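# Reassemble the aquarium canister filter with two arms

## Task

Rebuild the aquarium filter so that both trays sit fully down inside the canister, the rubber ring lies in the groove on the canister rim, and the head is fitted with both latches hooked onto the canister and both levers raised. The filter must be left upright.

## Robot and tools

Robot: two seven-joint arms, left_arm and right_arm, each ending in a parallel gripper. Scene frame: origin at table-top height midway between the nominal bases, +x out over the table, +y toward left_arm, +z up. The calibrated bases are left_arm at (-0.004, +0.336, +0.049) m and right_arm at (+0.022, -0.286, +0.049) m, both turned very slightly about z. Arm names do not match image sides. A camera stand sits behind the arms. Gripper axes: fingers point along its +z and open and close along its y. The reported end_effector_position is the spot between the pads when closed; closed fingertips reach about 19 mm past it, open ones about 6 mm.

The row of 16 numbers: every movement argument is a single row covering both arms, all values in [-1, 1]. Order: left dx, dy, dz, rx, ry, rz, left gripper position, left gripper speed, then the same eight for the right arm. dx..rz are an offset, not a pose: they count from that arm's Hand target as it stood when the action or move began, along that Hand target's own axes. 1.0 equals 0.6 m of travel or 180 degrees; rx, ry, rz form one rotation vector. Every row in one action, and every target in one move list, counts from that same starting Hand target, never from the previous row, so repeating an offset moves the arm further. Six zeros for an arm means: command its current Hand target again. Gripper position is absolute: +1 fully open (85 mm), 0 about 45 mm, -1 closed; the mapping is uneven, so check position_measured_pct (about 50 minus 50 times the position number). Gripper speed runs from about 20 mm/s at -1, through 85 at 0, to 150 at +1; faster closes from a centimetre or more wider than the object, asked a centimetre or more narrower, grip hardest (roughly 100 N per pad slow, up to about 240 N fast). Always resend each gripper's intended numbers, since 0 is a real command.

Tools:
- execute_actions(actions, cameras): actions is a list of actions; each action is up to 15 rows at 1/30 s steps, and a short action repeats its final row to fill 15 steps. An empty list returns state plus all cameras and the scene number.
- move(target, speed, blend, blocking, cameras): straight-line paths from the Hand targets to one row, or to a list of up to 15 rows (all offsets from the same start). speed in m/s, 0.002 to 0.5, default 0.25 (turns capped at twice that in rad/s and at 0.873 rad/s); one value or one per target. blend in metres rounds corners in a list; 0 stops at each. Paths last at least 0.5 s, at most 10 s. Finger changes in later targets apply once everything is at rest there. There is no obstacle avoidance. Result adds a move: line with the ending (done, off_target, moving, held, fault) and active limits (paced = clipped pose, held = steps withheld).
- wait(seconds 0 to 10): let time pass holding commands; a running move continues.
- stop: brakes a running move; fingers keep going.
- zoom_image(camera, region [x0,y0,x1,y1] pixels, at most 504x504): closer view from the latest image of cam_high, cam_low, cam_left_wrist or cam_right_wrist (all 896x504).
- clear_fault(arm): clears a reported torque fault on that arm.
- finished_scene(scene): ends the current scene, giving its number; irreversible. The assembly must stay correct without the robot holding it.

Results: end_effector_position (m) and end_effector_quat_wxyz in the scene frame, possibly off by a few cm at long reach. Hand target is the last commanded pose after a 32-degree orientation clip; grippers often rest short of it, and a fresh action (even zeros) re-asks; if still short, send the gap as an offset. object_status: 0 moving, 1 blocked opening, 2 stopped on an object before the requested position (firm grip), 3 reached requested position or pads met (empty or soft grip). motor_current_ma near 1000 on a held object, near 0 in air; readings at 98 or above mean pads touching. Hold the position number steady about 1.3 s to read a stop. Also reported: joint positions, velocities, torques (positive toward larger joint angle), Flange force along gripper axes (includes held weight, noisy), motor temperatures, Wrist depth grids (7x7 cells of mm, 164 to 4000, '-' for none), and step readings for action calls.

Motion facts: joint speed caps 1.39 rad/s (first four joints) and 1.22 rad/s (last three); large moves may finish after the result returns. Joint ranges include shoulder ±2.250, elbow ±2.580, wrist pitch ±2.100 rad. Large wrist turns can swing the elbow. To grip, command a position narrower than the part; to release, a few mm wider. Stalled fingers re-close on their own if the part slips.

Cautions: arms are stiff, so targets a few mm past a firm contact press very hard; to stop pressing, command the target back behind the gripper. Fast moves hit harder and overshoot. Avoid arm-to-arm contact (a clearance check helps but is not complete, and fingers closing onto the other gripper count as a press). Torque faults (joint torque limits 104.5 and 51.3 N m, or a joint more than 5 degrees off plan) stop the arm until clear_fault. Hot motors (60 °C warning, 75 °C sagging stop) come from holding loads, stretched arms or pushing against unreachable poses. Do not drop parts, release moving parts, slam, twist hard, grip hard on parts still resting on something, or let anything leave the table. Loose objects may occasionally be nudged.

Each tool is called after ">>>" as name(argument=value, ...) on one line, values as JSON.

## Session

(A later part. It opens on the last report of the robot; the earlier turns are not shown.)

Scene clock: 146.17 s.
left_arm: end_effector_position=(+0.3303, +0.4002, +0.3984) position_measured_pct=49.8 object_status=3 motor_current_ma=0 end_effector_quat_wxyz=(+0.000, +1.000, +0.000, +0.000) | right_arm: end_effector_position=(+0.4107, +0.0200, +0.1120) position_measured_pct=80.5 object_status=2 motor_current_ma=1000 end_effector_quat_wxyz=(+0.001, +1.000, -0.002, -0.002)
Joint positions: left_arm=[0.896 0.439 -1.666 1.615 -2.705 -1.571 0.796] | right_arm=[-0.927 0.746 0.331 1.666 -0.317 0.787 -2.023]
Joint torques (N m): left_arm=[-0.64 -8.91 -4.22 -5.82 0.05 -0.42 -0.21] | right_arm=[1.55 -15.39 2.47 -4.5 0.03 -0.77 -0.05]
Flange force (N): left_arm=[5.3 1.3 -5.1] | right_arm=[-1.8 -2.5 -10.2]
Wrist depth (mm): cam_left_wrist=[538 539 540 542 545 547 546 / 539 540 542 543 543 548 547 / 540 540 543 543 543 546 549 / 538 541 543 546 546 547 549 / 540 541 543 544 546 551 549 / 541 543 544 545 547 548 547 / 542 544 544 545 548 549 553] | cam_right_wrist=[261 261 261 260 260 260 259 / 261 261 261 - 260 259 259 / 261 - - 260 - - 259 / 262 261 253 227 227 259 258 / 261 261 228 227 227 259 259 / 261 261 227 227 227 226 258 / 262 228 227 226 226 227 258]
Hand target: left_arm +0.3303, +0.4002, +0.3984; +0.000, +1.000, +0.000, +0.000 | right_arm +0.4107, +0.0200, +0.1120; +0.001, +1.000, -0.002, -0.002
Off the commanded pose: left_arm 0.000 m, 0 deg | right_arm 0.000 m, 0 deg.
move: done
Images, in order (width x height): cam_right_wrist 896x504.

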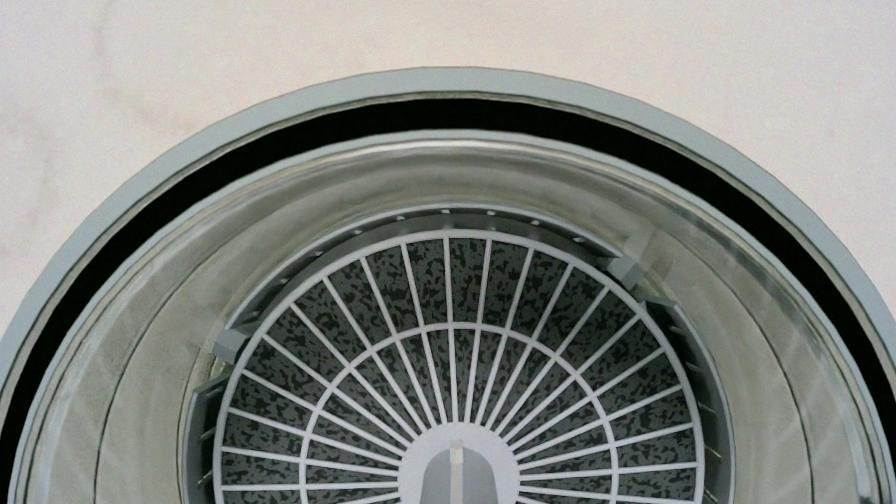

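>>> move(target=[[0,0,0,0,0,0,0,1,0,0,0,0,0,0,-0.1,-1]])

>>> move(target=[[0,0,0,0,0,0,0,1,0,0,-0.25,0,0,0,-0.1,-1],[0,0,0,0,0,0,0,1,-0.0655,0.371,-0.25,0,0,-0.0922,0.5,1]], speed=0.2, cameras=["cam_right_wrist"])

Scene clock: 150.53 s.
left_arm: end_effector_position=(+0.3303, +0.4002, +0.3984) position_measured_pct=49.8 object_status=3 motor_current_ma=0 end_effector_quat_wxyz=(+0.000, +1.000, +0.000, +0.000) | right_arm: end_effector_position=(+0.4107, +0.0200, +0.1120) position_measured_pct=55.0 object_status=0 motor_current_ma=0 end_effector_quat_wxyz=(+0.001, +1.000, -0.002, -0.002)
Joint positions: left_arm=[0.896 0.439 -1.666 1.615 -2.705 -1.571 0.796] | right_arm=[-0.927 0.746 0.331 1.666 -0.317 0.787 -2.023]
Joint torques (N m): left_arm=[-0.59 -8.87 -4.17 -5.79 0.06 -0.4 -0.2] | right_arm=[1.08 -18.95 2.57 -5 -0.1 0.04 -0.04]
Flange force (N): left_arm=[5.4 1.1 -5.3] | right_arm=[0.8 -3.3 -1.8]
Wrist depth (mm): cam_left_wrist=[539 541 542 543 544 545 547 / 540 542 543 544 543 546 548 / 541 542 543 544 544 547 548 / 542 541 544 547 548 549 550 / 541 541 544 546 547 546 550 / 543 543 543 546 546 550 550 / 541 545 543 548 546 550 553] | cam_right_wrist=[261 261 260 260 259 259 258 / 261 261 260 - 259 259 259 / 261 - - 260 - - 258 / 261 260 253 227 227 258 258 / 261 261 227 226 226 252 258 / 261 261 228 227 227 226 259 / 261 227 227 226 226 226 259]
Hand target: left_arm +0.3303, +0.4002, +0.3984; +0.000, +1.000, +0.000, +0.000 | right_arm +0.4107, +0.0200, +0.1120; +0.001, +1.000, -0.002, -0.002
Off the commanded pose: left_arm 0.000 m, 0 deg | right_arm 0.000 m, 0 deg.
move: done

Scene clock: 153.63 s.
left_arm: end_effector_position=(+0.3303, +0.4002, +0.3984) position_measured_pct=49.8 object_status=3 motor_current_ma=0 end_effector_quat_wxyz=(+0.000, +1.000, +0.000, +0.000) | right_arm: end_effector_position=(+0.3710, -0.2021, +0.2626) position_measured_pct=25.1 object_status=0 motor_current_ma=0 end_effector_quat_wxyz=(+0.001, +0.990, +0.142, -0.002)
Joint positions: left_arm=[0.896 0.439 -1.666 1.615 -2.705 -1.571 0.796] | right_arm=[-0.672 0.241 0.445 1.928 -0.121 1.002 -1.454]
Joint torques (N m): left_arm=[-0.59 -8.87 -4.22 -5.91 0.03 -0.44 -0.15] | right_arm=[1.08 -11.16 1.3 -6.55 -0.12 -0.01 -0.05]
Flange force (N): left_arm=[5.3 1.0 -4.8] | right_arm=[1.5 -2.5 -2.9]
Wrist depth (mm): cam_left_wrist=[539 538 540 543 544 544 546 / 539 541 543 543 546 546 548 / 541 543 544 544 545 548 548 / 541 544 541 543 545 549 548 / 541 543 545 545 548 548 549 / 543 545 546 547 549 549 549 / 541 544 545 547 547 550 549] | cam_right_wrist=[381 413 412 412 390 386 390 / 379 413 411 413 410 388 409 / 380 411 413 413 410 410 409 / 381 413 413 381 410 409 409 / 413 413 380 380 381 410 411 / 411 412 380 379 380 410 409 / 414 413 381 379 379 411 409]
Hand target: left_arm +0.3303, +0.4002, +0.3984; +0.000, +1.000, +0.000, +0.000 | right_arm +0.3710, -0.2021, +0.2626; +0.001, +0.990, +0.142, -0.002
Off the commanded pose: left_arm 0.000 m, 0 deg | right_arm 0.000 m, 0 deg.
move: done
Images, in order (width x height): cam_right_wrist 896x504.

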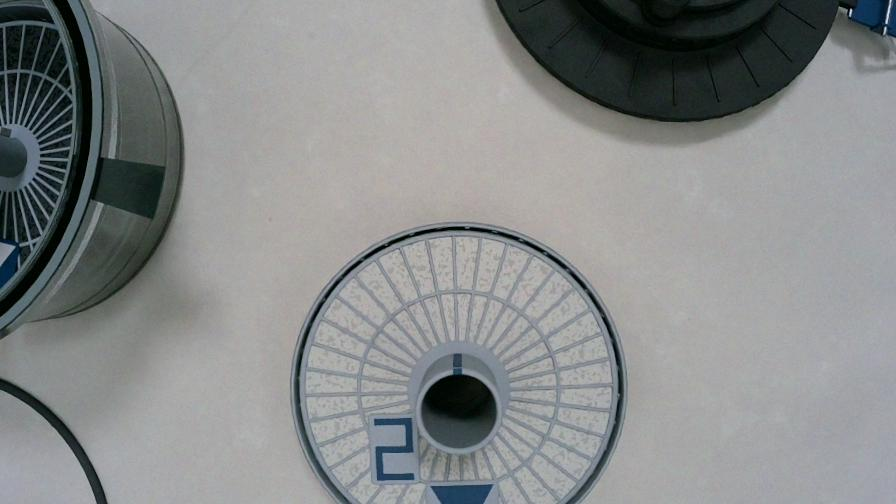

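>>> move(target=[0,0,0,0,0,0,0,1,-0.002,0.0007,0.3177,0,0,0,0.5,1], speed=0.12)

>>> move(target=[0,0,0,0,0,0,0,1,0,0,0,0,0,0,-0.55,-1])

>>> wait(seconds=1)

>>> move(target=[0,0,0,0,0,0,0,1,0,0,-0.08,0,0,0,-0.55,-1], speed=0.08, cameras=["cam_right_wrist","cam_low"])

>>> zoom_image(camera="cam_right_wrist", region=[300, 190, 620, 504])

Scene clock: 156.93 s.
left_arm: end_effector_position=(+0.3303, +0.4002, +0.3984) position_measured_pct=49.8 object_status=3 motor_current_ma=0 end_effector_quat_wxyz=(+0.000, +1.000, +0.000, +0.000) | right_arm: end_effector_position=(+0.3694, -0.2033, +0.0720) position_measured_pct=25.1 object_status=3 motor_current_ma=0 end_effector_quat_wxyz=(+0.001, +0.990, +0.142, -0.002)
Joint positions: left_arm=[0.896 0.439 -1.666 1.615 -2.705 -1.571 0.796] | right_arm=[-0.485 0.636 0.243 2.161 -0.383 0.388 -1.212]
Joint torques (N m): left_arm=[-0.58 -8.84 -4.22 -5.82 0.04 -0.42 -0.18] | right_arm=[1.13 -14.67 1.74 -1.99 -0.05 0.02 -0.09]
Flange force (N): left_arm=[5.5 1.0 -5.2] | right_arm=[3.5 -2.9 -2.0]
Wrist depth (mm): cam_left_wrist=[538 542 543 543 544 544 547 / 539 542 543 545 544 545 548 / 541 542 544 543 545 547 548 / 540 541 543 545 548 548 548 / 540 541 543 543 544 546 548 / 541 542 544 546 545 548 549 / 541 544 546 545 548 548 550] | cam_right_wrist=[221 221 220 220 219 219 219 / 221 221 220 220 220 219 219 / 222 221 220 220 220 219 219 / 221 221 190 189 189 219 219 / 221 190 189 189 189 188 219 / 221 189 189 189 189 189 219 / 221 190 189 184 189 188 218]
Hand target: left_arm +0.3303, +0.4002, +0.3984; +0.000, +1.000, +0.000, +0.000 | right_arm +0.3694, -0.2033, +0.0720; +0.001, +0.990, +0.142, -0.002
Off the commanded pose: left_arm 0.000 m, 0 deg | right_arm 0.000 m, 0 deg.
move: done

Scene clock: 159.17 s.
left_arm: end_effector_position=(+0.3303, +0.4002, +0.3984) position_measured_pct=49.8 object_status=3 motor_current_ma=0 end_effector_quat_wxyz=(+0.000, +1.000, +0.000, +0.000) | right_arm: end_effector_position=(+0.3694, -0.2033, +0.0720) position_measured_pct=64.9 object_status=0 motor_current_ma=1000 end_effector_quat_wxyz=(+0.001, +0.990, +0.142, -0.002)
Joint positions: left_arm=[0.896 0.439 -1.666 1.615 -2.705 -1.571 0.796] | right_arm=[-0.485 0.636 0.243 2.161 -0.383 0.388 -1.212]
Joint torques (N m): left_arm=[-0.61 -8.77 -4.21 -5.8 0.03 -0.44 -0.22] | right_arm=[0.83 -8.74 0.53 -2.44 -0.52 -1.12 -0.15]
Flange force (N): left_arm=[5.2 1.1 -5.2] | right_arm=[-1.1 -2.0 -22.6]
Wrist depth (mm): cam_left_wrist=[536 541 542 543 542 544 547 / 539 543 540 542 544 548 548 / 539 542 543 543 543 548 547 / 542 540 542 547 547 546 547 / 541 543 543 545 547 549 548 / 542 543 544 548 548 548 549 / 541 545 543 547 546 549 551] | cam_right_wrist=[221 221 221 220 220 219 219 / 221 221 220 220 220 219 219 / 222 221 221 220 220 219 219 / 221 221 189 189 189 219 219 / 221 190 190 189 189 189 219 / 221 189 190 188 189 189 219 / 221 189 189 185 189 188 219]
Hand target: left_arm +0.3303, +0.4002, +0.3984; +0.000, +1.000, +0.000, +0.000 | right_arm +0.3694, -0.2033, +0.0720; +0.001, +0.990, +0.142, -0.002
Off the commanded pose: left_arm 0.000 m, 0 deg | right_arm 0.000 m, 0 deg.
move: done

Scene clock: 160.17 s.
left_arm: end_effector_position=(+0.3303, +0.4002, +0.3984) position_measured_pct=49.8 object_status=3 motor_current_ma=0 end_effector_quat_wxyz=(+0.000, +1.000, +0.000, +0.000) | right_arm: end_effector_position=(+0.3694, -0.2033, +0.0720) position_measured_pct=64.9 object_status=2 motor_current_ma=1000 end_effector_quat_wxyz=(+0.001, +0.990, +0.142, -0.002)
Joint positions: left_arm=[0.896 0.439 -1.666 1.615 -2.705 -1.571 0.796] | right_arm=[-0.485 0.636 0.243 2.161 -0.383 0.388 -1.212]
Joint torques (N m): left_arm=[-0.55 -8.8 -4.28 -5.83 0.05 -0.44 -0.18] | right_arm=[0.77 -8.77 0.45 -2.51 -0.52 -1.16 -0.15]
Flange force (N): left_arm=[5.7 0.7 -5.1] | right_arm=[-1.1 -1.9 -22.7]
Wrist depth (mm): cam_left_wrist=[539 539 541 544 547 546 546 / 539 539 543 544 543 545 548 / 536 541 543 545 544 546 548 / 541 540 542 543 544 549 549 / 543 543 544 546 548 548 548 / 541 542 543 547 545 547 550 / 543 544 545 546 547 548 552] | cam_right_wrist=[221 221 221 220 220 219 219 / 221 221 220 220 220 219 219 / 221 221 220 220 220 220 219 / 221 221 190 189 189 219 219 / 221 190 190 189 189 189 219 / 221 190 189 188 189 188 219 / 221 189 189 185 189 188 219]
Hand target: left_arm +0.3303, +0.4002, +0.3984; +0.000, +1.000, +0.000, +0.000 | right_arm +0.3694, -0.2033, +0.0720; +0.001, +0.990, +0.142, -0.002
Tool commands: left_gripper/position=+0.0 left_gripper/speed=+1.0 right_gripper/position=-0.55 right_gripper/speed=-1.0
Off the commanded pose: left_arm 0.000 m, 0 deg | right_arm 0.000 m, 0 deg.
wait: 1.00 s; at rest by 0.17 s

Scene clock: 161.10 s.
left_arm: end_effector_position=(+0.3303, +0.4002, +0.3984) position_measured_pct=49.8 object_status=3 motor_current_ma=0 end_effector_quat_wxyz=(+0.000, +1.000, +0.000, +0.000) | right_arm: end_effector_position=(+0.3695, -0.2032, +0.1200) position_measured_pct=64.9 object_status=2 motor_current_ma=1000 end_effector_quat_wxyz=(+0.001, +0.990, +0.142, -0.002)
Joint positions: left_arm=[0.896 0.439 -1.666 1.615 -2.705 -1.571 0.796] | right_arm=[-0.552 0.52 0.33 2.132 -0.316 0.54 -1.271]
Joint torques (N m): left_arm=[-0.62 -8.85 -4.25 -5.84 0.06 -0.41 -0.2] | right_arm=[1.12 -13.94 1.87 -3.48 -0.07 0.02 -0.05]
Flange force (N): left_arm=[5.4 1.1 -5.1] | right_arm=[2.6 -2.9 -1.5]
Wrist depth (mm): cam_left_wrist=[541 539 543 541 544 544 546 / 539 541 542 541 545 546 548 / 539 543 543 544 546 548 548 / 540 543 544 546 546 546 546 / 541 543 542 543 545 548 549 / 542 541 544 546 547 547 550 / 541 544 544 544 547 548 551] | cam_right_wrist=[269 269 269 268 267 251 245 / 270 269 269 269 268 267 267 / 269 269 268 268 267 267 267 / 269 269 190 189 189 267 266 / 269 189 190 189 189 188 266 / 269 190 189 188 189 188 266 / 269 190 189 185 189 189 266]
Hand target: left_arm +0.3303, +0.4002, +0.3984; +0.000, +1.000, +0.000, +0.000 | right_arm +0.3695, -0.2032, +0.1200; +0.001, +0.990, +0.142, -0.002
Off the commanded pose: left_arm 0.000 m, 0 deg | right_arm 0.000 m, 0 deg.
move: done
Images, in order (width x height): cam_low 896x504, cam_right_wrist 896x504.

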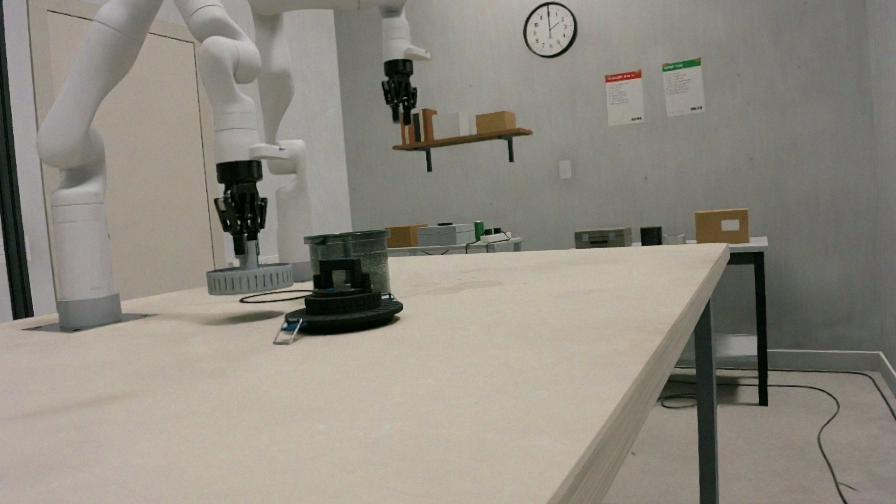

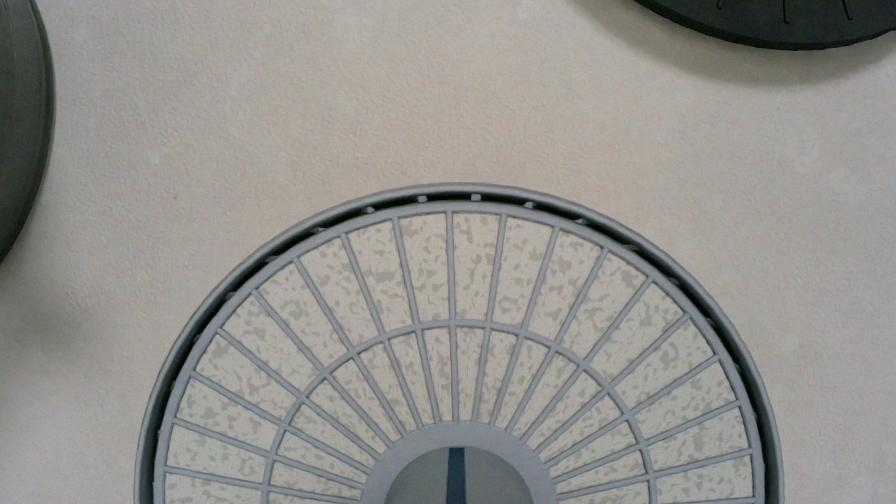

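Scaled by 1.575 from the camera's 896x504 image, which has a finer 1280x720 frame.

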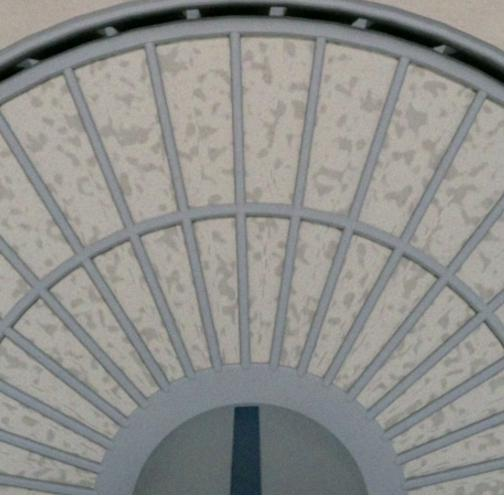

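>>> move(target=[[0,0,0,0,0,0,0,1,0,0,-0.21,0,0,0,-0.55,-1],[0,0,0,0,0,0,0,1,0.170,-0.338,-0.21,0,0,0.0867,-0.55,-1],[0,0,0,0,0,0,0,1,0.170,-0.338,-0.16,0,0,0.0867,-0.55,-1]], speed=0.15, cameras=["cam_right_wrist"])

Scene clock: 166.47 s.
left_arm: end_effector_position=(+0.3303, +0.4002, +0.3984) position_measured_pct=49.8 object_status=3 motor_current_ma=0 end_effector_quat_wxyz=(+0.000, +1.000, +0.000, +0.000) | right_arm: end_effector_position=(+0.4106, +0.0204, +0.2154) position_measured_pct=64.9 object_status=2 motor_current_ma=1000 end_effector_quat_wxyz=(+0.001, +1.000, +0.007, -0.002)
Joint positions: left_arm=[0.896 0.439 -1.666 1.615 -2.705 -1.571 0.796] | right_arm=[-0.973 0.596 0.404 1.557 -0.258 1.046 -2.055]
Joint torques (N m): left_arm=[-0.66 -8.92 -4.18 -5.82 0.04 -0.42 -0.13] | right_arm=[1.1 -18.31 2.63 -6.85 -0.06 0.05 -0.04]
Flange force (N): left_arm=[5.1 1.3 -5.1] | right_arm=[0.2 -2.9 -1.1]
Wrist depth (mm): cam_left_wrist=[537 540 542 542 544 545 546 / 539 543 542 545 544 544 548 / 539 543 544 544 543 546 550 / 540 543 542 547 546 548 548 / 540 543 543 544 549 549 550 / 542 542 547 546 548 548 550 / 543 543 544 546 546 548 551] | cam_right_wrist=[366 365 364 364 364 362 363 / 365 366 364 364 363 362 362 / 365 365 365 238 363 363 362 / 365 364 189 189 189 363 362 / 365 190 190 189 189 189 362 / 366 189 189 188 189 188 362 / 366 189 189 185 189 188 362]
Hand target: left_arm +0.3303, +0.4002, +0.3984; +0.000, +1.000, +0.000, +0.000 | right_arm +0.4106, +0.0204, +0.2153; +0.001, +1.000, +0.007, -0.002
Off the commanded pose: left_arm 0.000 m, 0 deg | right_arm 0.000 m, 0 deg.
move: done
Images, in order (width x height): cam_right_wrist 896x504.

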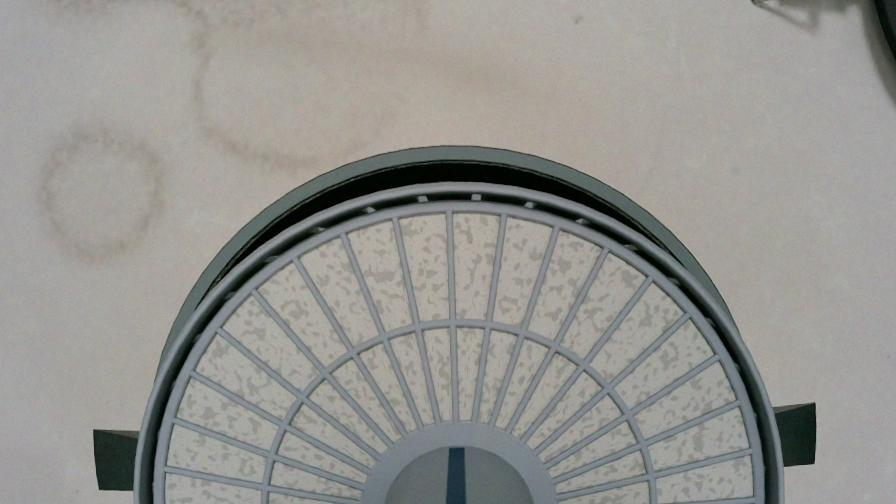

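>>> move(target=[0,0,0,0,0,0,0,1,-0.0003,0.0007,0.0423,0,0,0,-0.55,-1], speed=0.04, cameras=["cam_right_wrist"])

>>> move(target=[0,0,0,0,0,0,0,1,0,0,0.0067,0,0,0,-0.55,-1], speed=0.02)

>>> move(target=[0,0,0,0,0,0,0,1,0,0,0.005,0,0,0,-0.55,-1], speed=0.02)

Scene clock: 168.47 s.
left_arm: end_effector_position=(+0.3303, +0.4002, +0.3984) position_measured_pct=49.8 object_status=3 motor_current_ma=0 end_effector_quat_wxyz=(+0.000, +1.000, +0.000, +0.000) | right_arm: end_effector_position=(+0.4103, +0.0199, +0.1900) position_measured_pct=64.9 object_status=2 motor_current_ma=1000 end_effector_quat_wxyz=(+0.001, +1.000, +0.007, -0.002)
Joint positions: left_arm=[0.896 0.439 -1.666 1.615 -2.705 -1.571 0.796] | right_arm=[-0.965 0.628 0.391 1.593 -0.273 0.979 -2.041]
Joint torques (N m): left_arm=[-0.62 -8.83 -4.23 -5.88 0.01 -0.43 -0.22] | right_arm=[1.11 -18.59 2.6 -6.53 -0.05 0.01 -0.06]
Flange force (N): left_arm=[5.2 1.2 -5.0] | right_arm=[0.3 -2.9 -1.0]
Wrist depth (mm): cam_left_wrist=[539 541 543 543 544 546 546 / 540 539 542 543 544 547 547 / 538 542 544 543 546 547 548 / 539 540 543 547 546 548 548 / 541 543 542 546 545 549 549 / 543 543 545 545 547 547 550 / 543 545 546 546 548 550 550] | cam_right_wrist=[340 340 339 338 339 337 338 / 340 338 339 338 338 336 336 / 340 339 217 217 217 336 337 / 339 218 190 189 189 212 337 / 340 190 190 189 189 189 337 / 339 190 189 188 189 189 337 / 224 190 189 185 189 188 219]
Hand target: left_arm +0.3303, +0.4002, +0.3984; +0.000, +1.000, +0.000, +0.000 | right_arm +0.4103, +0.0199, +0.1900; +0.001, +1.000, +0.007, -0.002
Off the commanded pose: left_arm 0.000 m, 0 deg | right_arm 0.000 m, 0 deg.
move: done
Images, in order (width x height): cam_right_wrist 896x504.

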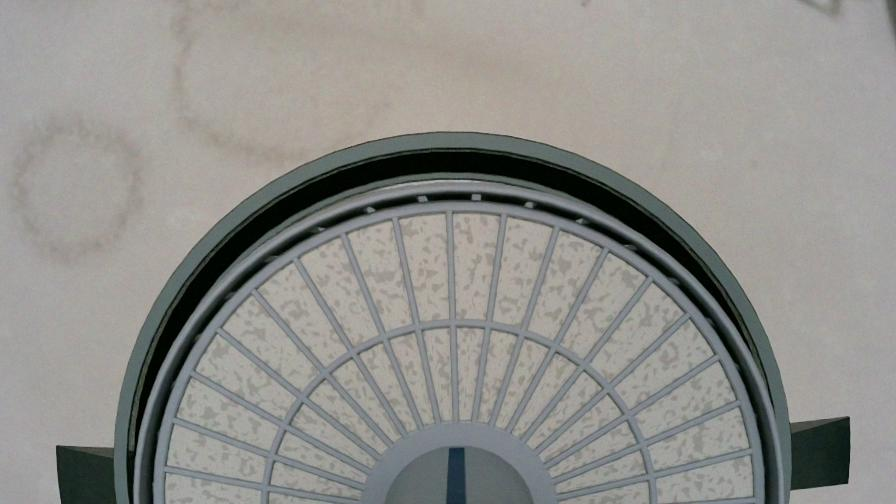

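Scene clock: 169.17 s.
left_arm: end_effector_position=(+0.3303, +0.4002, +0.3984) position_measured_pct=49.8 object_status=3 motor_current_ma=0 end_effector_quat_wxyz=(+0.000, +1.000, +0.000, +0.000) | right_arm: end_effector_position=(+0.4103, +0.0199, +0.1859) position_measured_pct=64.9 object_status=2 motor_current_ma=1000 end_effector_quat_wxyz=(+0.001, +1.000, +0.007, -0.002)
Joint positions: left_arm=[0.896 0.439 -1.666 1.615 -2.705 -1.571 0.796] | right_arm=[-0.964 0.633 0.389 1.598 -0.276 0.969 -2.039]
Joint torques (N m): left_arm=[-0.62 -8.89 -4.29 -5.85 0.03 -0.42 -0.2] | right_arm=[1.15 -18.63 2.66 -6.46 -0.07 0 -0.09]
Flange force (N): left_arm=[5.6 1.1 -5.0] | right_arm=[0.3 -3.0 -1.0]
Wrist depth (mm): cam_left_wrist=[538 539 541 543 544 543 549 / 539 542 542 542 545 547 546 / 541 541 543 543 546 545 549 / 540 541 544 547 547 547 548 / 540 543 543 545 547 550 550 / 541 544 544 545 548 548 550 / 542 543 546 546 547 549 549] | cam_right_wrist=[336 336 334 335 333 333 332 / 335 335 335 334 333 333 332 / 335 336 214 209 213 333 333 / 336 214 189 189 189 208 333 / 336 190 190 189 189 189 333 / 336 190 190 188 189 188 333 / 219 190 190 185 189 188 217]
Hand target: left_arm +0.3303, +0.4002, +0.3984; +0.000, +1.000, +0.000, +0.000 | right_arm +0.4103, +0.0199, +0.1859; +0.001, +1.000, +0.007, -0.002
Off the commanded pose: left_arm 0.000 m, 0 deg | right_arm 0.000 m, 0 deg.
move: done

Scene clock: 169.87 s.
left_arm: end_effector_position=(+0.3303, +0.4002, +0.3984) position_measured_pct=49.8 object_status=3 motor_current_ma=0 end_effector_quat_wxyz=(+0.000, +1.000, +0.000, +0.000) | right_arm: end_effector_position=(+0.4103, +0.0199, +0.1829) position_measured_pct=64.9 object_status=2 motor_current_ma=1000 end_effector_quat_wxyz=(+0.001, +1.000, +0.007, -0.002)
Joint positions: left_arm=[0.896 0.439 -1.666 1.615 -2.705 -1.571 0.796] | right_arm=[-0.963 0.637 0.387 1.602 -0.278 0.961 -2.037]
Joint torques (N m): left_arm=[-0.67 -8.83 -4.19 -5.93 0.01 -0.43 -0.17] | right_arm=[1.11 -18.63 2.61 -6.42 -0.06 0 -0.04]
Flange force (N): left_arm=[4.7 1.4 -4.8] | right_arm=[0.3 -3.0 -1.1]
Wrist depth (mm): cam_left_wrist=[540 539 543 544 547 545 546 / 539 541 543 543 544 548 549 / 539 543 543 543 546 548 550 / 540 542 543 544 545 546 549 / 542 541 545 545 545 547 548 / 541 543 543 545 547 548 549 / 543 546 545 547 546 548 549] | cam_right_wrist=[333 332 332 332 330 330 330 / 332 332 333 331 331 330 329 / 333 332 210 205 210 330 329 / 333 211 190 189 189 210 330 / 333 190 190 189 189 189 330 / 332 190 190 188 189 189 329 / 216 190 189 185 188 189 211]
Hand target: left_arm +0.3303, +0.4002, +0.3984; +0.000, +1.000, +0.000, +0.000 | right_arm +0.4103, +0.0199, +0.1829; +0.001, +1.000, +0.007, -0.002
Off the commanded pose: left_arm 0.000 m, 0 deg | right_arm 0.000 m, 0 deg.
move: done

>>> move(target=[0,0,0,0,0,0,0,1,0,0,0.0067,0,0,0,-0.55,-1], speed=0.02)

>>> move(target=[0,0,0,0,0,0,0,1,0,0,0.005,0,0,0,-0.55,-1], speed=0.02, cameras=["cam_right_wrist"])

Scene clock: 171.27 s.
left_arm: end_effector_position=(+0.3303, +0.4002, +0.3984) position_measured_pct=49.8 object_status=3 motor_current_ma=0 end_effector_quat_wxyz=(+0.000, +1.000, +0.000, +0.000) | right_arm: end_effector_position=(+0.4103, +0.0198, +0.1789) position_measured_pct=64.9 object_status=2 motor_current_ma=1000 end_effector_quat_wxyz=(+0.001, +1.000, +0.007, -0.002)
Joint positions: left_arm=[0.896 0.439 -1.666 1.615 -2.705 -1.571 0.796] | right_arm=[-0.961 0.643 0.385 1.606 -0.28 0.951 -2.035]
Joint torques (N m): left_arm=[-0.62 -8.85 -4.28 -5.81 0.06 -0.45 -0.18] | right_arm=[1.12 -18.7 2.67 -6.36 -0.07 0.03 -0.09]
Flange force (N): left_arm=[5.5 1.0 -5.1] | right_arm=[0.4 -2.9 -0.9]
Wrist depth (mm): cam_left_wrist=[539 542 541 543 544 545 544 / 539 541 543 543 543 546 549 / 541 539 542 545 546 548 549 / 540 542 544 543 544 546 548 / 540 540 545 547 545 546 549 / 542 543 545 547 546 548 551 / 543 544 543 547 549 549 552] | cam_right_wrist=[329 328 327 327 326 327 326 / 329 328 328 327 327 326 326 / 328 327 206 201 206 327 326 / 329 207 189 189 189 206 325 / 329 189 190 189 189 189 325 / 328 190 189 188 189 188 326 / 211 190 189 185 189 188 208]
Hand target: left_arm +0.3303, +0.4002, +0.3984; +0.000, +1.000, +0.000, +0.000 | right_arm +0.4103, +0.0198, +0.1789; +0.001, +1.000, +0.007, -0.002
Off the commanded pose: left_arm 0.000 m, 0 deg | right_arm 0.000 m, 0 deg.
move: done

Scene clock: 171.97 s.
left_arm: end_effector_position=(+0.3303, +0.4002, +0.3984) position_measured_pct=49.8 object_status=3 motor_current_ma=0 end_effector_quat_wxyz=(+0.000, +1.000, +0.000, +0.000) | right_arm: end_effector_position=(+0.4103, +0.0198, +0.1759) position_measured_pct=64.9 object_status=2 motor_current_ma=1000 end_effector_quat_wxyz=(+0.001, +1.000, +0.007, -0.002)
Joint positions: left_arm=[0.896 0.439 -1.666 1.615 -2.705 -1.571 0.796] | right_arm=[-0.96 0.647 0.383 1.61 -0.282 0.943 -2.034]
Joint torques (N m): left_arm=[-0.62 -8.87 -4.25 -5.86 0.02 -0.44 -0.17] | right_arm=[1.12 -18.75 2.71 -6.31 -0.06 0.03 -0.06]
Flange force (N): left_arm=[5.4 1.1 -4.9] | right_arm=[0.4 -3.0 -0.9]
Wrist depth (mm): cam_left_wrist=[537 539 542 541 543 546 547 / 538 541 541 543 543 548 548 / 539 542 544 544 543 547 547 / 541 542 543 545 546 546 551 / 540 542 543 543 545 547 550 / 542 543 543 547 546 547 550 / 544 544 545 546 549 548 550] | cam_right_wrist=[325 325 324 324 324 323 322 / 325 325 325 325 323 323 323 / 325 325 203 199 203 323 323 / 326 204 190 189 189 202 322 / 326 190 190 189 189 189 323 / 326 190 190 188 189 189 323 / 210 190 189 185 189 189 204]
Hand target: left_arm +0.3303, +0.4002, +0.3984; +0.000, +1.000, +0.000, +0.000 | right_arm +0.4103, +0.0198, +0.1759; +0.001, +1.000, +0.007, -0.002
Off the commanded pose: left_arm 0.000 m, 0 deg | right_arm 0.000 m, 0 deg.
move: done
Images, in order (width x height): cam_right_wrist 896x504.

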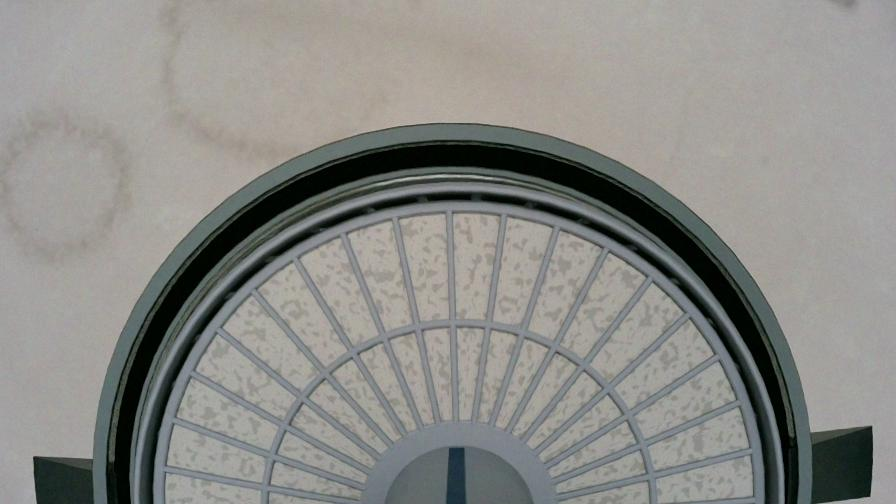

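>>> move(target=[0,0,0,0,0,0,0,1,0,0,0.01,0,0,0,-0.55,-1], speed=0.02)

>>> move(target=[0,0,0,0,0,0,0,1,0,0,0.0167,0,0,0,-0.55,-1], speed=0.02)

>>> move(target=[0,0,0,0,0,0,0,1,0,0,0.0167,0,0,0,-0.55,-1], speed=0.02, cameras=["cam_right_wrist"])

Scene clock: 173.70 s.
left_arm: end_effector_position=(+0.3303, +0.4002, +0.3984) position_measured_pct=49.8 object_status=3 motor_current_ma=0 end_effector_quat_wxyz=(+0.000, +1.000, +0.000, +0.000) | right_arm: end_effector_position=(+0.4103, +0.0198, +0.1699) position_measured_pct=64.9 object_status=2 motor_current_ma=1000 end_effector_quat_wxyz=(+0.001, +1.000, +0.007, -0.002)
Joint positions: left_arm=[0.896 0.439 -1.666 1.615 -2.705 -1.571 0.796] | right_arm=[-0.958 0.656 0.38 1.617 -0.286 0.928 -2.03]
Joint torques (N m): left_arm=[-0.67 -8.87 -4.26 -5.81 0.03 -0.43 -0.22] | right_arm=[1.13 -18.86 2.75 -6.19 -0.06 0.03 -0.05]
Flange force (N): left_arm=[5.3 1.3 -5.2] | right_arm=[0.5 -3.2 -0.8]
Wrist depth (mm): cam_left_wrist=[537 540 541 543 545 546 545 / 539 540 541 543 547 546 547 / 538 542 543 544 544 546 549 / 540 544 542 544 547 549 550 / 542 542 543 544 547 548 547 / 540 542 544 543 547 547 550 / 541 544 546 546 548 548 551] | cam_right_wrist=[320 319 319 318 318 317 317 / 319 319 319 318 318 317 316 / 320 319 197 193 197 317 317 / 319 198 189 189 189 192 317 / 319 189 190 189 189 189 316 / 320 190 189 188 189 188 315 / 201 190 190 185 189 189 197]
Hand target: left_arm +0.3303, +0.4002, +0.3984; +0.000, +1.000, +0.000, +0.000 | right_arm +0.4102, +0.0198, +0.1699; +0.001, +1.000, +0.007, -0.002
Off the commanded pose: left_arm 0.000 m, 0 deg | right_arm 0.000 m, 0 deg.
move: done

Scene clock: 174.47 s.
left_arm: end_effector_position=(+0.3303, +0.4002, +0.3984) position_measured_pct=49.8 object_status=3 motor_current_ma=0 end_effector_quat_wxyz=(+0.000, +1.000, +0.000, +0.000) | right_arm: end_effector_position=(+0.4102, +0.0198, +0.1599) position_measured_pct=64.9 object_status=2 motor_current_ma=1000 end_effector_quat_wxyz=(+0.001, +1.000, +0.007, -0.002)
Joint positions: left_arm=[0.896 0.439 -1.666 1.615 -2.705 -1.571 0.796] | right_arm=[-0.954 0.671 0.374 1.628 -0.293 0.903 -2.025]
Joint torques (N m): left_arm=[-0.66 -8.91 -4.23 -5.82 0.04 -0.41 -0.19] | right_arm=[1.12 -18.92 2.73 -6.05 -0.08 0 -0.06]
Flange force (N): left_arm=[5.3 1.3 -5.1] | right_arm=[0.5 -3.1 -0.9]
Wrist depth (mm): cam_left_wrist=[539 542 542 543 545 545 547 / 538 541 541 545 546 545 547 / 541 542 545 543 543 548 547 / 539 541 543 545 544 547 551 / 538 540 542 543 547 548 549 / 543 543 543 545 547 551 551 / 541 546 545 548 548 546 550] | cam_right_wrist=[310 309 309 308 308 308 307 / 309 309 308 308 308 307 306 / 309 309 187 187 187 307 307 / 309 188 190 189 189 186 307 / 310 189 189 189 189 188 306 / 310 190 189 188 189 188 307 / 198 190 190 185 189 189 186]
Hand target: left_arm +0.3303, +0.4002, +0.3984; +0.000, +1.000, +0.000, +0.000 | right_arm +0.4102, +0.0198, +0.1599; +0.001, +1.000, +0.007, -0.002
Off the commanded pose: left_arm 0.000 m, 0 deg | right_arm 0.000 m, 0 deg.
move: done

Scene clock: 175.23 s.
left_arm: end_effector_position=(+0.3303, +0.4002, +0.3984) position_measured_pct=49.8 object_status=3 motor_current_ma=0 end_effector_quat_wxyz=(+0.000, +1.000, +0.000, +0.000) | right_arm: end_effector_position=(+0.4102, +0.0198, +0.1499) position_measured_pct=64.9 object_status=2 motor_current_ma=1000 end_effector_quat_wxyz=(+0.001, +1.000, +0.007, -0.002)
Joint positions: left_arm=[0.896 0.439 -1.666 1.615 -2.705 -1.571 0.796] | right_arm=[-0.95 0.686 0.367 1.638 -0.3 0.879 -2.019]
Joint torques (N m): left_arm=[-0.61 -8.87 -4.16 -5.8 0.04 -0.41 -0.2] | right_arm=[1.13 -18.97 2.78 -5.91 -0.05 0 -0.06]
Flange force (N): left_arm=[5.3 1.2 -5.3] | right_arm=[0.4 -3.0 -0.9]
Wrist depth (mm): cam_left_wrist=[539 541 541 541 543 544 546 / 539 541 542 544 544 547 548 / 539 543 540 544 547 546 548 / 539 543 545 544 548 545 549 / 543 543 544 548 546 548 548 / 543 542 545 545 548 550 550 / 541 543 546 546 548 551 551] | cam_right_wrist=[299 299 298 298 297 297 297 / 299 299 298 298 298 297 297 / 299 299 177 184 177 297 296 / 299 185 190 189 189 182 297 / 299 188 190 189 189 188 296 / 299 190 189 188 189 189 297 / 299 190 189 185 189 189 176]
Hand target: left_arm +0.3303, +0.4002, +0.3984; +0.000, +1.000, +0.000, +0.000 | right_arm +0.4102, +0.0198, +0.1499; +0.001, +1.000, +0.007, -0.002
Off the commanded pose: left_arm 0.000 m, 0 deg | right_arm 0.000 m, 0 deg.
move: done
Images, in order (width x height): cam_right_wrist 896x504.

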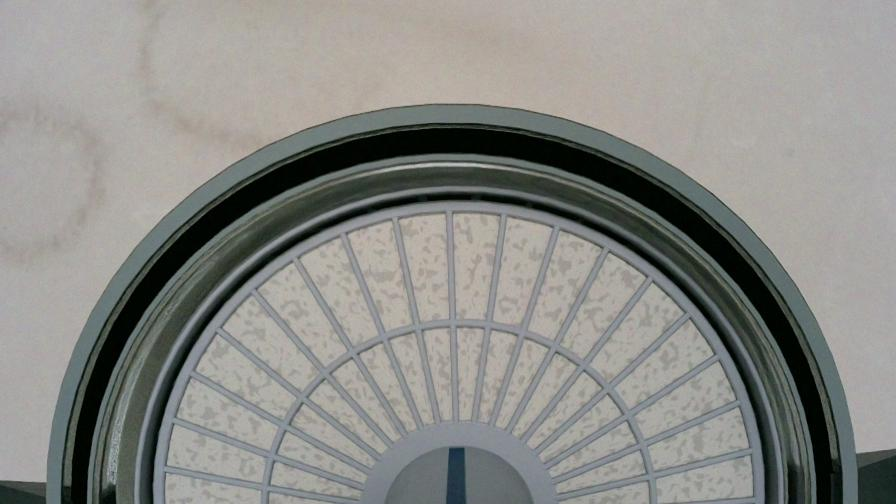

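>>> move(target=[0,0,0,0,0,0,0,1,0,0,0.0333,0,0,0,-0.55,-1], speed=0.03)

>>> move(target=[0,0,0,0,0,0,0,1,0,0,0.0267,0,0,0,-0.55,-1], speed=0.02)

>>> move(target=[0,0,0,0,0,0,0,1,0,0,0.005,0,0,0,-0.55,-1], speed=0.02)

>>> move(target=[0,0,0,0,0,0,0,1,0,0,0.0033,0,0,0,-0.55,-1], speed=0.02, cameras=["cam_right_wrist"])

Scene clock: 177.13 s.
left_arm: end_effector_position=(+0.3303, +0.4002, +0.3984) position_measured_pct=49.8 object_status=3 motor_current_ma=0 end_effector_quat_wxyz=(+0.000, +1.000, +0.000, +0.000) | right_arm: end_effector_position=(+0.4101, +0.0197, +0.1299) position_measured_pct=64.9 object_status=2 motor_current_ma=1000 end_effector_quat_wxyz=(+0.001, +1.000, +0.007, -0.002)
Joint positions: left_arm=[0.896 0.439 -1.666 1.615 -2.705 -1.571 0.796] | right_arm=[-0.942 0.717 0.354 1.655 -0.314 0.83 -2.008]
Joint torques (N m): left_arm=[-0.6 -8.77 -4.23 -5.82 0.02 -0.48 -0.2] | right_arm=[1.1 -19.26 2.75 -5.61 -0.01 -0.02 -0.05]
Flange force (N): left_arm=[5.3 1.0 -5.1] | right_arm=[0.6 -3.2 -0.7]
Wrist depth (mm): cam_left_wrist=[538 538 542 544 545 546 546 / 541 539 543 543 545 545 549 / 541 541 543 545 546 549 549 / 541 541 543 545 546 547 548 / 541 543 542 546 546 549 550 / 542 543 545 548 548 549 551 / 544 543 543 545 547 548 549] | cam_right_wrist=[279 279 279 278 278 277 276 / 280 279 278 278 278 277 276 / 279 - - 188 - 277 277 / 279 279 189 189 189 189 276 / 279 190 190 189 189 189 276 / 279 189 189 188 189 189 277 / 280 190 189 185 188 188 277]
Hand target: left_arm +0.3303, +0.4002, +0.3984; +0.000, +1.000, +0.000, +0.000 | right_arm +0.4101, +0.0197, +0.1299; +0.001, +1.000, +0.007, -0.002
Off the commanded pose: left_arm 0.000 m, 0 deg | right_arm 0.000 m, 0 deg.
move: done

Scene clock: 178.20 s.
left_arm: end_effector_position=(+0.3303, +0.4002, +0.3984) position_measured_pct=49.8 object_status=3 motor_current_ma=0 end_effector_quat_wxyz=(+0.000, +1.000, +0.000, +0.000) | right_arm: end_effector_position=(+0.4101, +0.0197, +0.1139) position_measured_pct=64.9 object_status=2 motor_current_ma=1000 end_effector_quat_wxyz=(+0.001, +1.000, +0.007, -0.002)
Joint positions: left_arm=[0.896 0.439 -1.666 1.615 -2.705 -1.571 0.796] | right_arm=[-0.935 0.743 0.343 1.667 -0.325 0.792 -1.998]
Joint torques (N m): left_arm=[-0.62 -8.84 -4.26 -5.83 0.05 -0.42 -0.16] | right_arm=[1.4 -19.13 2.97 -5.08 0.02 0.09 -0.1]
Flange force (N): left_arm=[5.4 1.0 -5.1] | right_arm=[0.4 -3.6 -1.1]
Wrist depth (mm): cam_left_wrist=[538 541 543 543 542 547 547 / 538 541 542 543 545 545 547 / 541 542 542 545 543 547 549 / 541 544 546 545 546 547 549 / 542 541 545 545 547 548 550 / 542 542 545 548 548 548 551 / 542 545 546 547 548 549 549] | cam_right_wrist=[263 262 262 262 261 262 260 / 263 262 263 - 261 261 261 / 263 - - 188 - - 260 / 263 263 189 189 189 260 261 / 263 189 189 189 189 189 260 / 263 190 189 188 189 189 260 / 263 190 189 185 189 188 260]
Hand target: left_arm +0.3303, +0.4002, +0.3984; +0.000, +1.000, +0.000, +0.000 | right_arm +0.4101, +0.0197, +0.1139; +0.001, +1.000, +0.007, -0.002
Off the commanded pose: left_arm 0.000 m, 0 deg | right_arm 0.000 m, 0 deg.
move: done

Scene clock: 178.90 s.
left_arm: end_effector_position=(+0.3303, +0.4002, +0.3984) position_measured_pct=49.8 object_status=3 motor_current_ma=0 end_effector_quat_wxyz=(+0.000, +1.000, +0.000, +0.000) | right_arm: end_effector_position=(+0.4102, +0.0198, +0.1111) position_measured_pct=64.9 object_status=2 motor_current_ma=1000 end_effector_quat_wxyz=(+0.001, +1.000, +0.007, -0.001)
Joint positions: left_arm=[0.896 0.439 -1.666 1.615 -2.705 -1.571 0.796] | right_arm=[-0.933 0.748 0.34 1.669 -0.328 0.785 -1.997]
Joint torques (N m): left_arm=[-0.59 -8.91 -4.21 -5.88 0.05 -0.45 -0.13] | right_arm=[1.28 12 -2.41 2.94 -1.03 -4.31 -0.07]
Flange force (N): left_arm=[5.3 1.0 -4.8] | right_arm=[-9.1 3.9 -73.6]
Wrist depth (mm): cam_left_wrist=[537 539 541 542 545 545 547 / 538 541 541 543 543 546 548 / 541 544 541 543 546 544 550 / 540 541 546 546 545 547 550 / 541 543 546 545 546 549 550 / 539 542 543 545 547 549 550 / 541 544 544 543 547 548 549] | cam_right_wrist=[263 262 262 261 260 261 260 / 263 262 262 - 261 260 260 / 262 - - 188 - - 260 / - 262 189 189 189 259 260 / 262 190 189 189 189 189 259 / 263 189 189 188 189 188 260 / 262 190 189 186 188 188 258]
Hand target: left_arm +0.3303, +0.4002, +0.3984; +0.000, +1.000, +0.000, +0.000 | right_arm +0.4101, +0.0197, +0.1109; +0.001, +1.000, +0.007, -0.002
Off the commanded pose: left_arm 0.000 m, 0 deg | right_arm 0.000 m, 0 deg.
move: done

Scene clock: 179.60 s.
left_arm: end_effector_position=(+0.3303, +0.4002, +0.3984) position_measured_pct=49.8 object_status=3 motor_current_ma=0 end_effector_quat_wxyz=(+0.000, +1.000, +0.000, +0.000) | right_arm: end_effector_position=(+0.4101, +0.0197, +0.1090) position_measured_pct=64.9 object_status=2 motor_current_ma=1000 end_effector_quat_wxyz=(+0.001, +1.000, +0.007, -0.002)
Joint positions: left_arm=[0.896 0.439 -1.666 1.615 -2.705 -1.571 0.796] | right_arm=[-0.932 0.752 0.339 1.67 -0.329 0.78 -1.996]
Joint torques (N m): left_arm=[-0.58 -8.89 -4.22 -5.82 0.04 -0.4 -0.22] | right_arm=[0.97 31.41 -5.84 10.44 -1.59 -5.2 -0.28]
Flange force (N): left_arm=[5.6 1.1 -5.2] | right_arm=[-9.8 5.7 -116.0]
Wrist depth (mm): cam_left_wrist=[540 542 543 545 544 543 548 / 539 539 542 544 545 546 546 / 539 540 543 543 544 544 548 / 541 541 543 544 545 546 548 / 543 542 543 546 546 547 549 / 542 543 543 546 547 548 549 / 543 545 544 545 550 549 550] | cam_right_wrist=[262 261 261 261 260 259 259 / 262 262 261 - 260 259 259 / 262 - - 187 260 - 258 / - 261 189 188 188 259 258 / 262 188 189 188 188 188 258 / 262 189 189 187 187 187 258 / 262 189 188 186 188 187 258]
Hand target: left_arm +0.3303, +0.4002, +0.3984; +0.000, +1.000, +0.000, +0.000 | right_arm +0.4100, +0.0197, +0.1089; +0.001, +1.000, +0.007, -0.002
Off the commanded pose: left_arm 0.000 m, 0 deg | right_arm 0.000 m, 0 deg.
move: done
Images, in order (width x height): cam_right_wrist 896x504.

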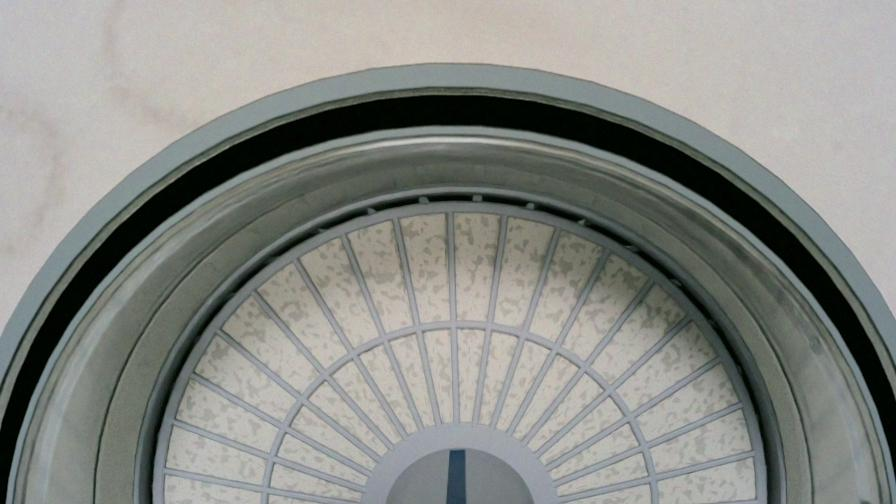

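>>> move(target=[0,0,0,0,0,0,0,1,0,0,-0.007,0,0,0,-0.55,-1], speed=0.02)

>>> move(target=[0,0,0,0,0,0,0,1,0,0,0,0,0,0,-0.1,-1])

>>> move(target=[[0,0,0,0,0,0,0,1,0,0,-0.15,0,0,0,-0.1,-1],[0,0,0,0,0,0,0,1,-0.08,0,-0.42,0,0,0,0,1]], speed=0.15, cameras=["cam_right_wrist","cam_high"])

>>> zoom_image(camera="cam_right_wrist", region=[220, 50, 700, 504])

Scene clock: 181.83 s.
left_arm: end_effector_position=(+0.3303, +0.4002, +0.3984) position_measured_pct=49.8 object_status=3 motor_current_ma=0 end_effector_quat_wxyz=(+0.000, +1.000, +0.000, +0.000) | right_arm: end_effector_position=(+0.4099, +0.0196, +0.1129) position_measured_pct=64.9 object_status=2 motor_current_ma=1000 end_effector_quat_wxyz=(+0.001, +1.000, +0.007, -0.002)
Joint positions: left_arm=[0.896 0.439 -1.666 1.615 -2.705 -1.571 0.796] | right_arm=[-0.934 0.745 0.342 1.668 -0.326 0.79 -1.998]
Joint torques (N m): left_arm=[-0.64 -8.87 -4.28 -5.79 0.04 -0.41 -0.19] | right_arm=[1.12 -19.46 2.64 -5.13 -0.05 -0.03 -0.03]
Flange force (N): left_arm=[5.6 1.1 -5.2] | right_arm=[1.2 -3.8 -1.0]
Wrist depth (mm): cam_left_wrist=[539 540 542 543 543 547 545 / 539 540 542 545 544 547 547 / 538 541 542 543 548 548 548 / 541 542 544 544 545 547 549 / 542 541 543 544 545 548 547 / 542 543 546 547 547 548 549 / 543 542 545 545 548 550 550] | cam_right_wrist=[261 261 260 261 260 259 260 / 262 261 261 - 260 260 259 / 262 - - 187 - - 259 / - 261 189 188 188 259 259 / 262 189 189 188 188 188 259 / 261 189 188 187 188 187 259 / 262 189 188 186 188 188 259]
Hand target: left_arm +0.3303, +0.4002, +0.3984; +0.000, +1.000, +0.000, +0.000 | right_arm +0.4101, +0.0197, +0.1131; +0.001, +1.000, +0.007, -0.002
Off the commanded pose: left_arm 0.000 m, 0 deg | right_arm 0.000 m, 0 deg.
move: done

Scene clock: 182.53 s.
left_arm: end_effector_position=(+0.3303, +0.4002, +0.3984) position_measured_pct=49.8 object_status=3 motor_current_ma=0 end_effector_quat_wxyz=(+0.000, +1.000, +0.000, +0.000) | right_arm: end_effector_position=(+0.4101, +0.0197, +0.1131) position_measured_pct=55.0 object_status=0 motor_current_ma=0 end_effector_quat_wxyz=(+0.001, +1.000, +0.007, -0.002)
Joint positions: left_arm=[0.896 0.439 -1.666 1.615 -2.705 -1.571 0.796] | right_arm=[-0.934 0.745 0.342 1.668 -0.326 0.79 -1.998]
Joint torques (N m): left_arm=[-0.55 -8.88 -4.27 -5.8 0.07 -0.43 -0.21] | right_arm=[1.13 -18.87 2.63 -5.02 -0.04 0.03 -0.06]
Flange force (N): left_arm=[5.9 0.8 -5.2] | right_arm=[0.7 -3.3 -1.9]
Wrist depth (mm): cam_left_wrist=[538 542 541 542 543 545 546 / 537 541 541 544 544 545 546 / 541 542 541 544 548 547 549 / 541 544 544 545 547 546 549 / 540 543 547 543 547 548 550 / 539 544 544 547 546 547 550 / 543 545 544 548 549 548 551] | cam_right_wrist=[262 262 262 261 260 260 260 / 263 261 261 - 260 261 260 / 262 - - 188 - - 260 / 262 262 189 189 189 260 260 / 262 190 189 189 189 189 260 / 263 190 190 188 189 188 259 / 262 189 189 186 188 188 259]
Hand target: left_arm +0.3303, +0.4002, +0.3984; +0.000, +1.000, +0.000, +0.000 | right_arm +0.4101, +0.0197, +0.1131; +0.001, +1.000, +0.007, -0.002
Off the commanded pose: left_arm 0.000 m, 0 deg | right_arm 0.000 m, 0 deg.
move: done

Scene clock: 185.33 s.
left_arm: end_effector_position=(+0.3303, +0.4002, +0.3984) position_measured_pct=49.8 object_status=3 motor_current_ma=0 end_effector_quat_wxyz=(+0.000, +1.000, +0.000, +0.000) | right_arm: end_effector_position=(+0.3629, +0.0196, +0.3652) position_measured_pct=49.8 object_status=3 motor_current_ma=0 end_effector_quat_wxyz=(+0.001, +1.000, +0.007, -0.002)
Joint positions: left_arm=[0.896 0.439 -1.666 1.615 -2.705 -1.571 0.796] | right_arm=[-1.083 0.381 0.446 1.387 -0.163 1.414 -2.193]
Joint torques (N m): left_arm=[-0.64 -8.85 -4.27 -5.82 0.02 -0.39 -0.19] | right_arm=[1.11 -15.12 1.86 -7.84 -0.05 0.04 -0.06]
Flange force (N): left_arm=[5.5 1.2 -5.2] | right_arm=[-0.4 -2.5 -2.6]
Wrist depth (mm): cam_left_wrist=[540 542 543 541 543 546 548 / 539 542 543 543 547 545 547 / 541 543 544 543 546 547 548 / 540 540 542 543 543 548 547 / 539 542 545 545 548 548 551 / 542 545 545 547 548 548 550 / 540 546 545 548 549 549 553] | cam_right_wrist=[518 518 514 515 514 515 490 / 514 515 514 440 513 514 510 / 516 514 515 441 441 512 510 / 516 517 443 442 440 512 512 / 517 515 442 441 441 512 512 / 515 515 514 442 512 515 512 / 516 516 516 512 513 513 511]
Hand target: left_arm +0.3303, +0.4002, +0.3984; +0.000, +1.000, +0.000, +0.000 | right_arm +0.3629, +0.0196, +0.3653; +0.001, +1.000, +0.007, -0.002
Off the commanded pose: left_arm 0.000 m, 0 deg | right_arm 0.000 m, 0 deg.
move: done
Images, in order (width x height): cam_high 896x504, cam_right_wrist 896x504.

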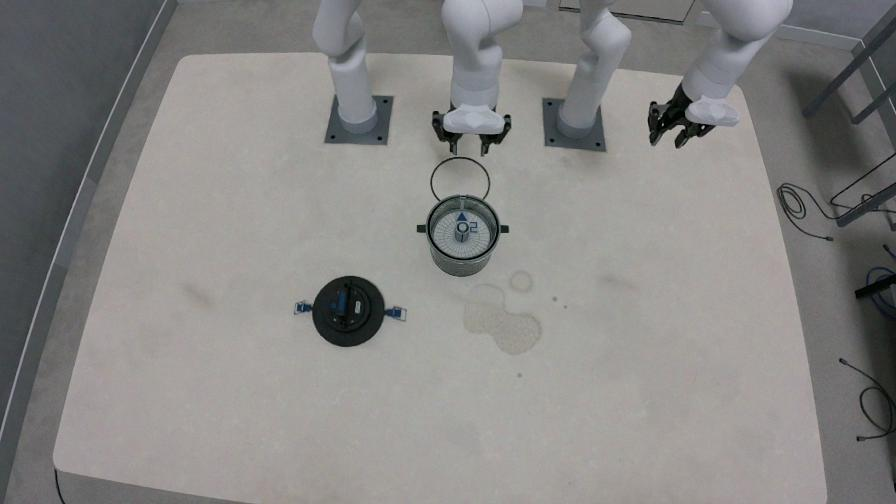

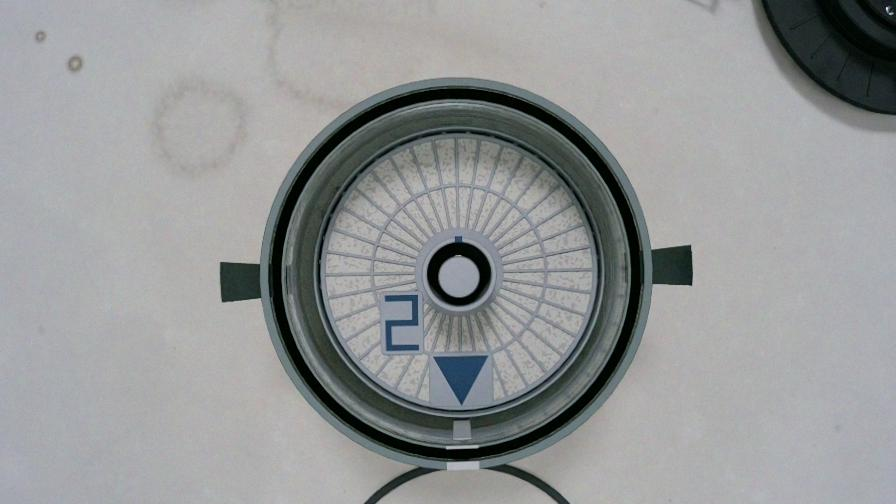

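Scaled by 1.050 from the camera's 896x504 image, which has a finer 1280x720 frame.

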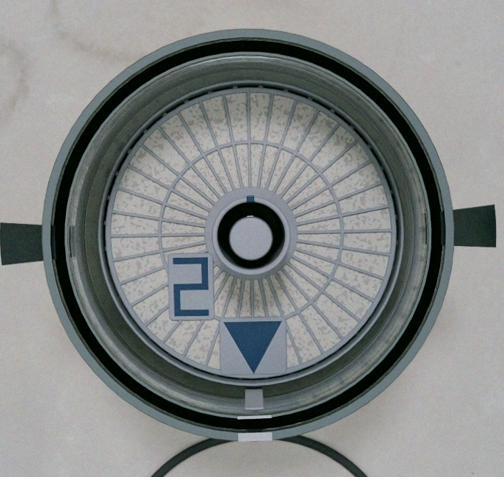

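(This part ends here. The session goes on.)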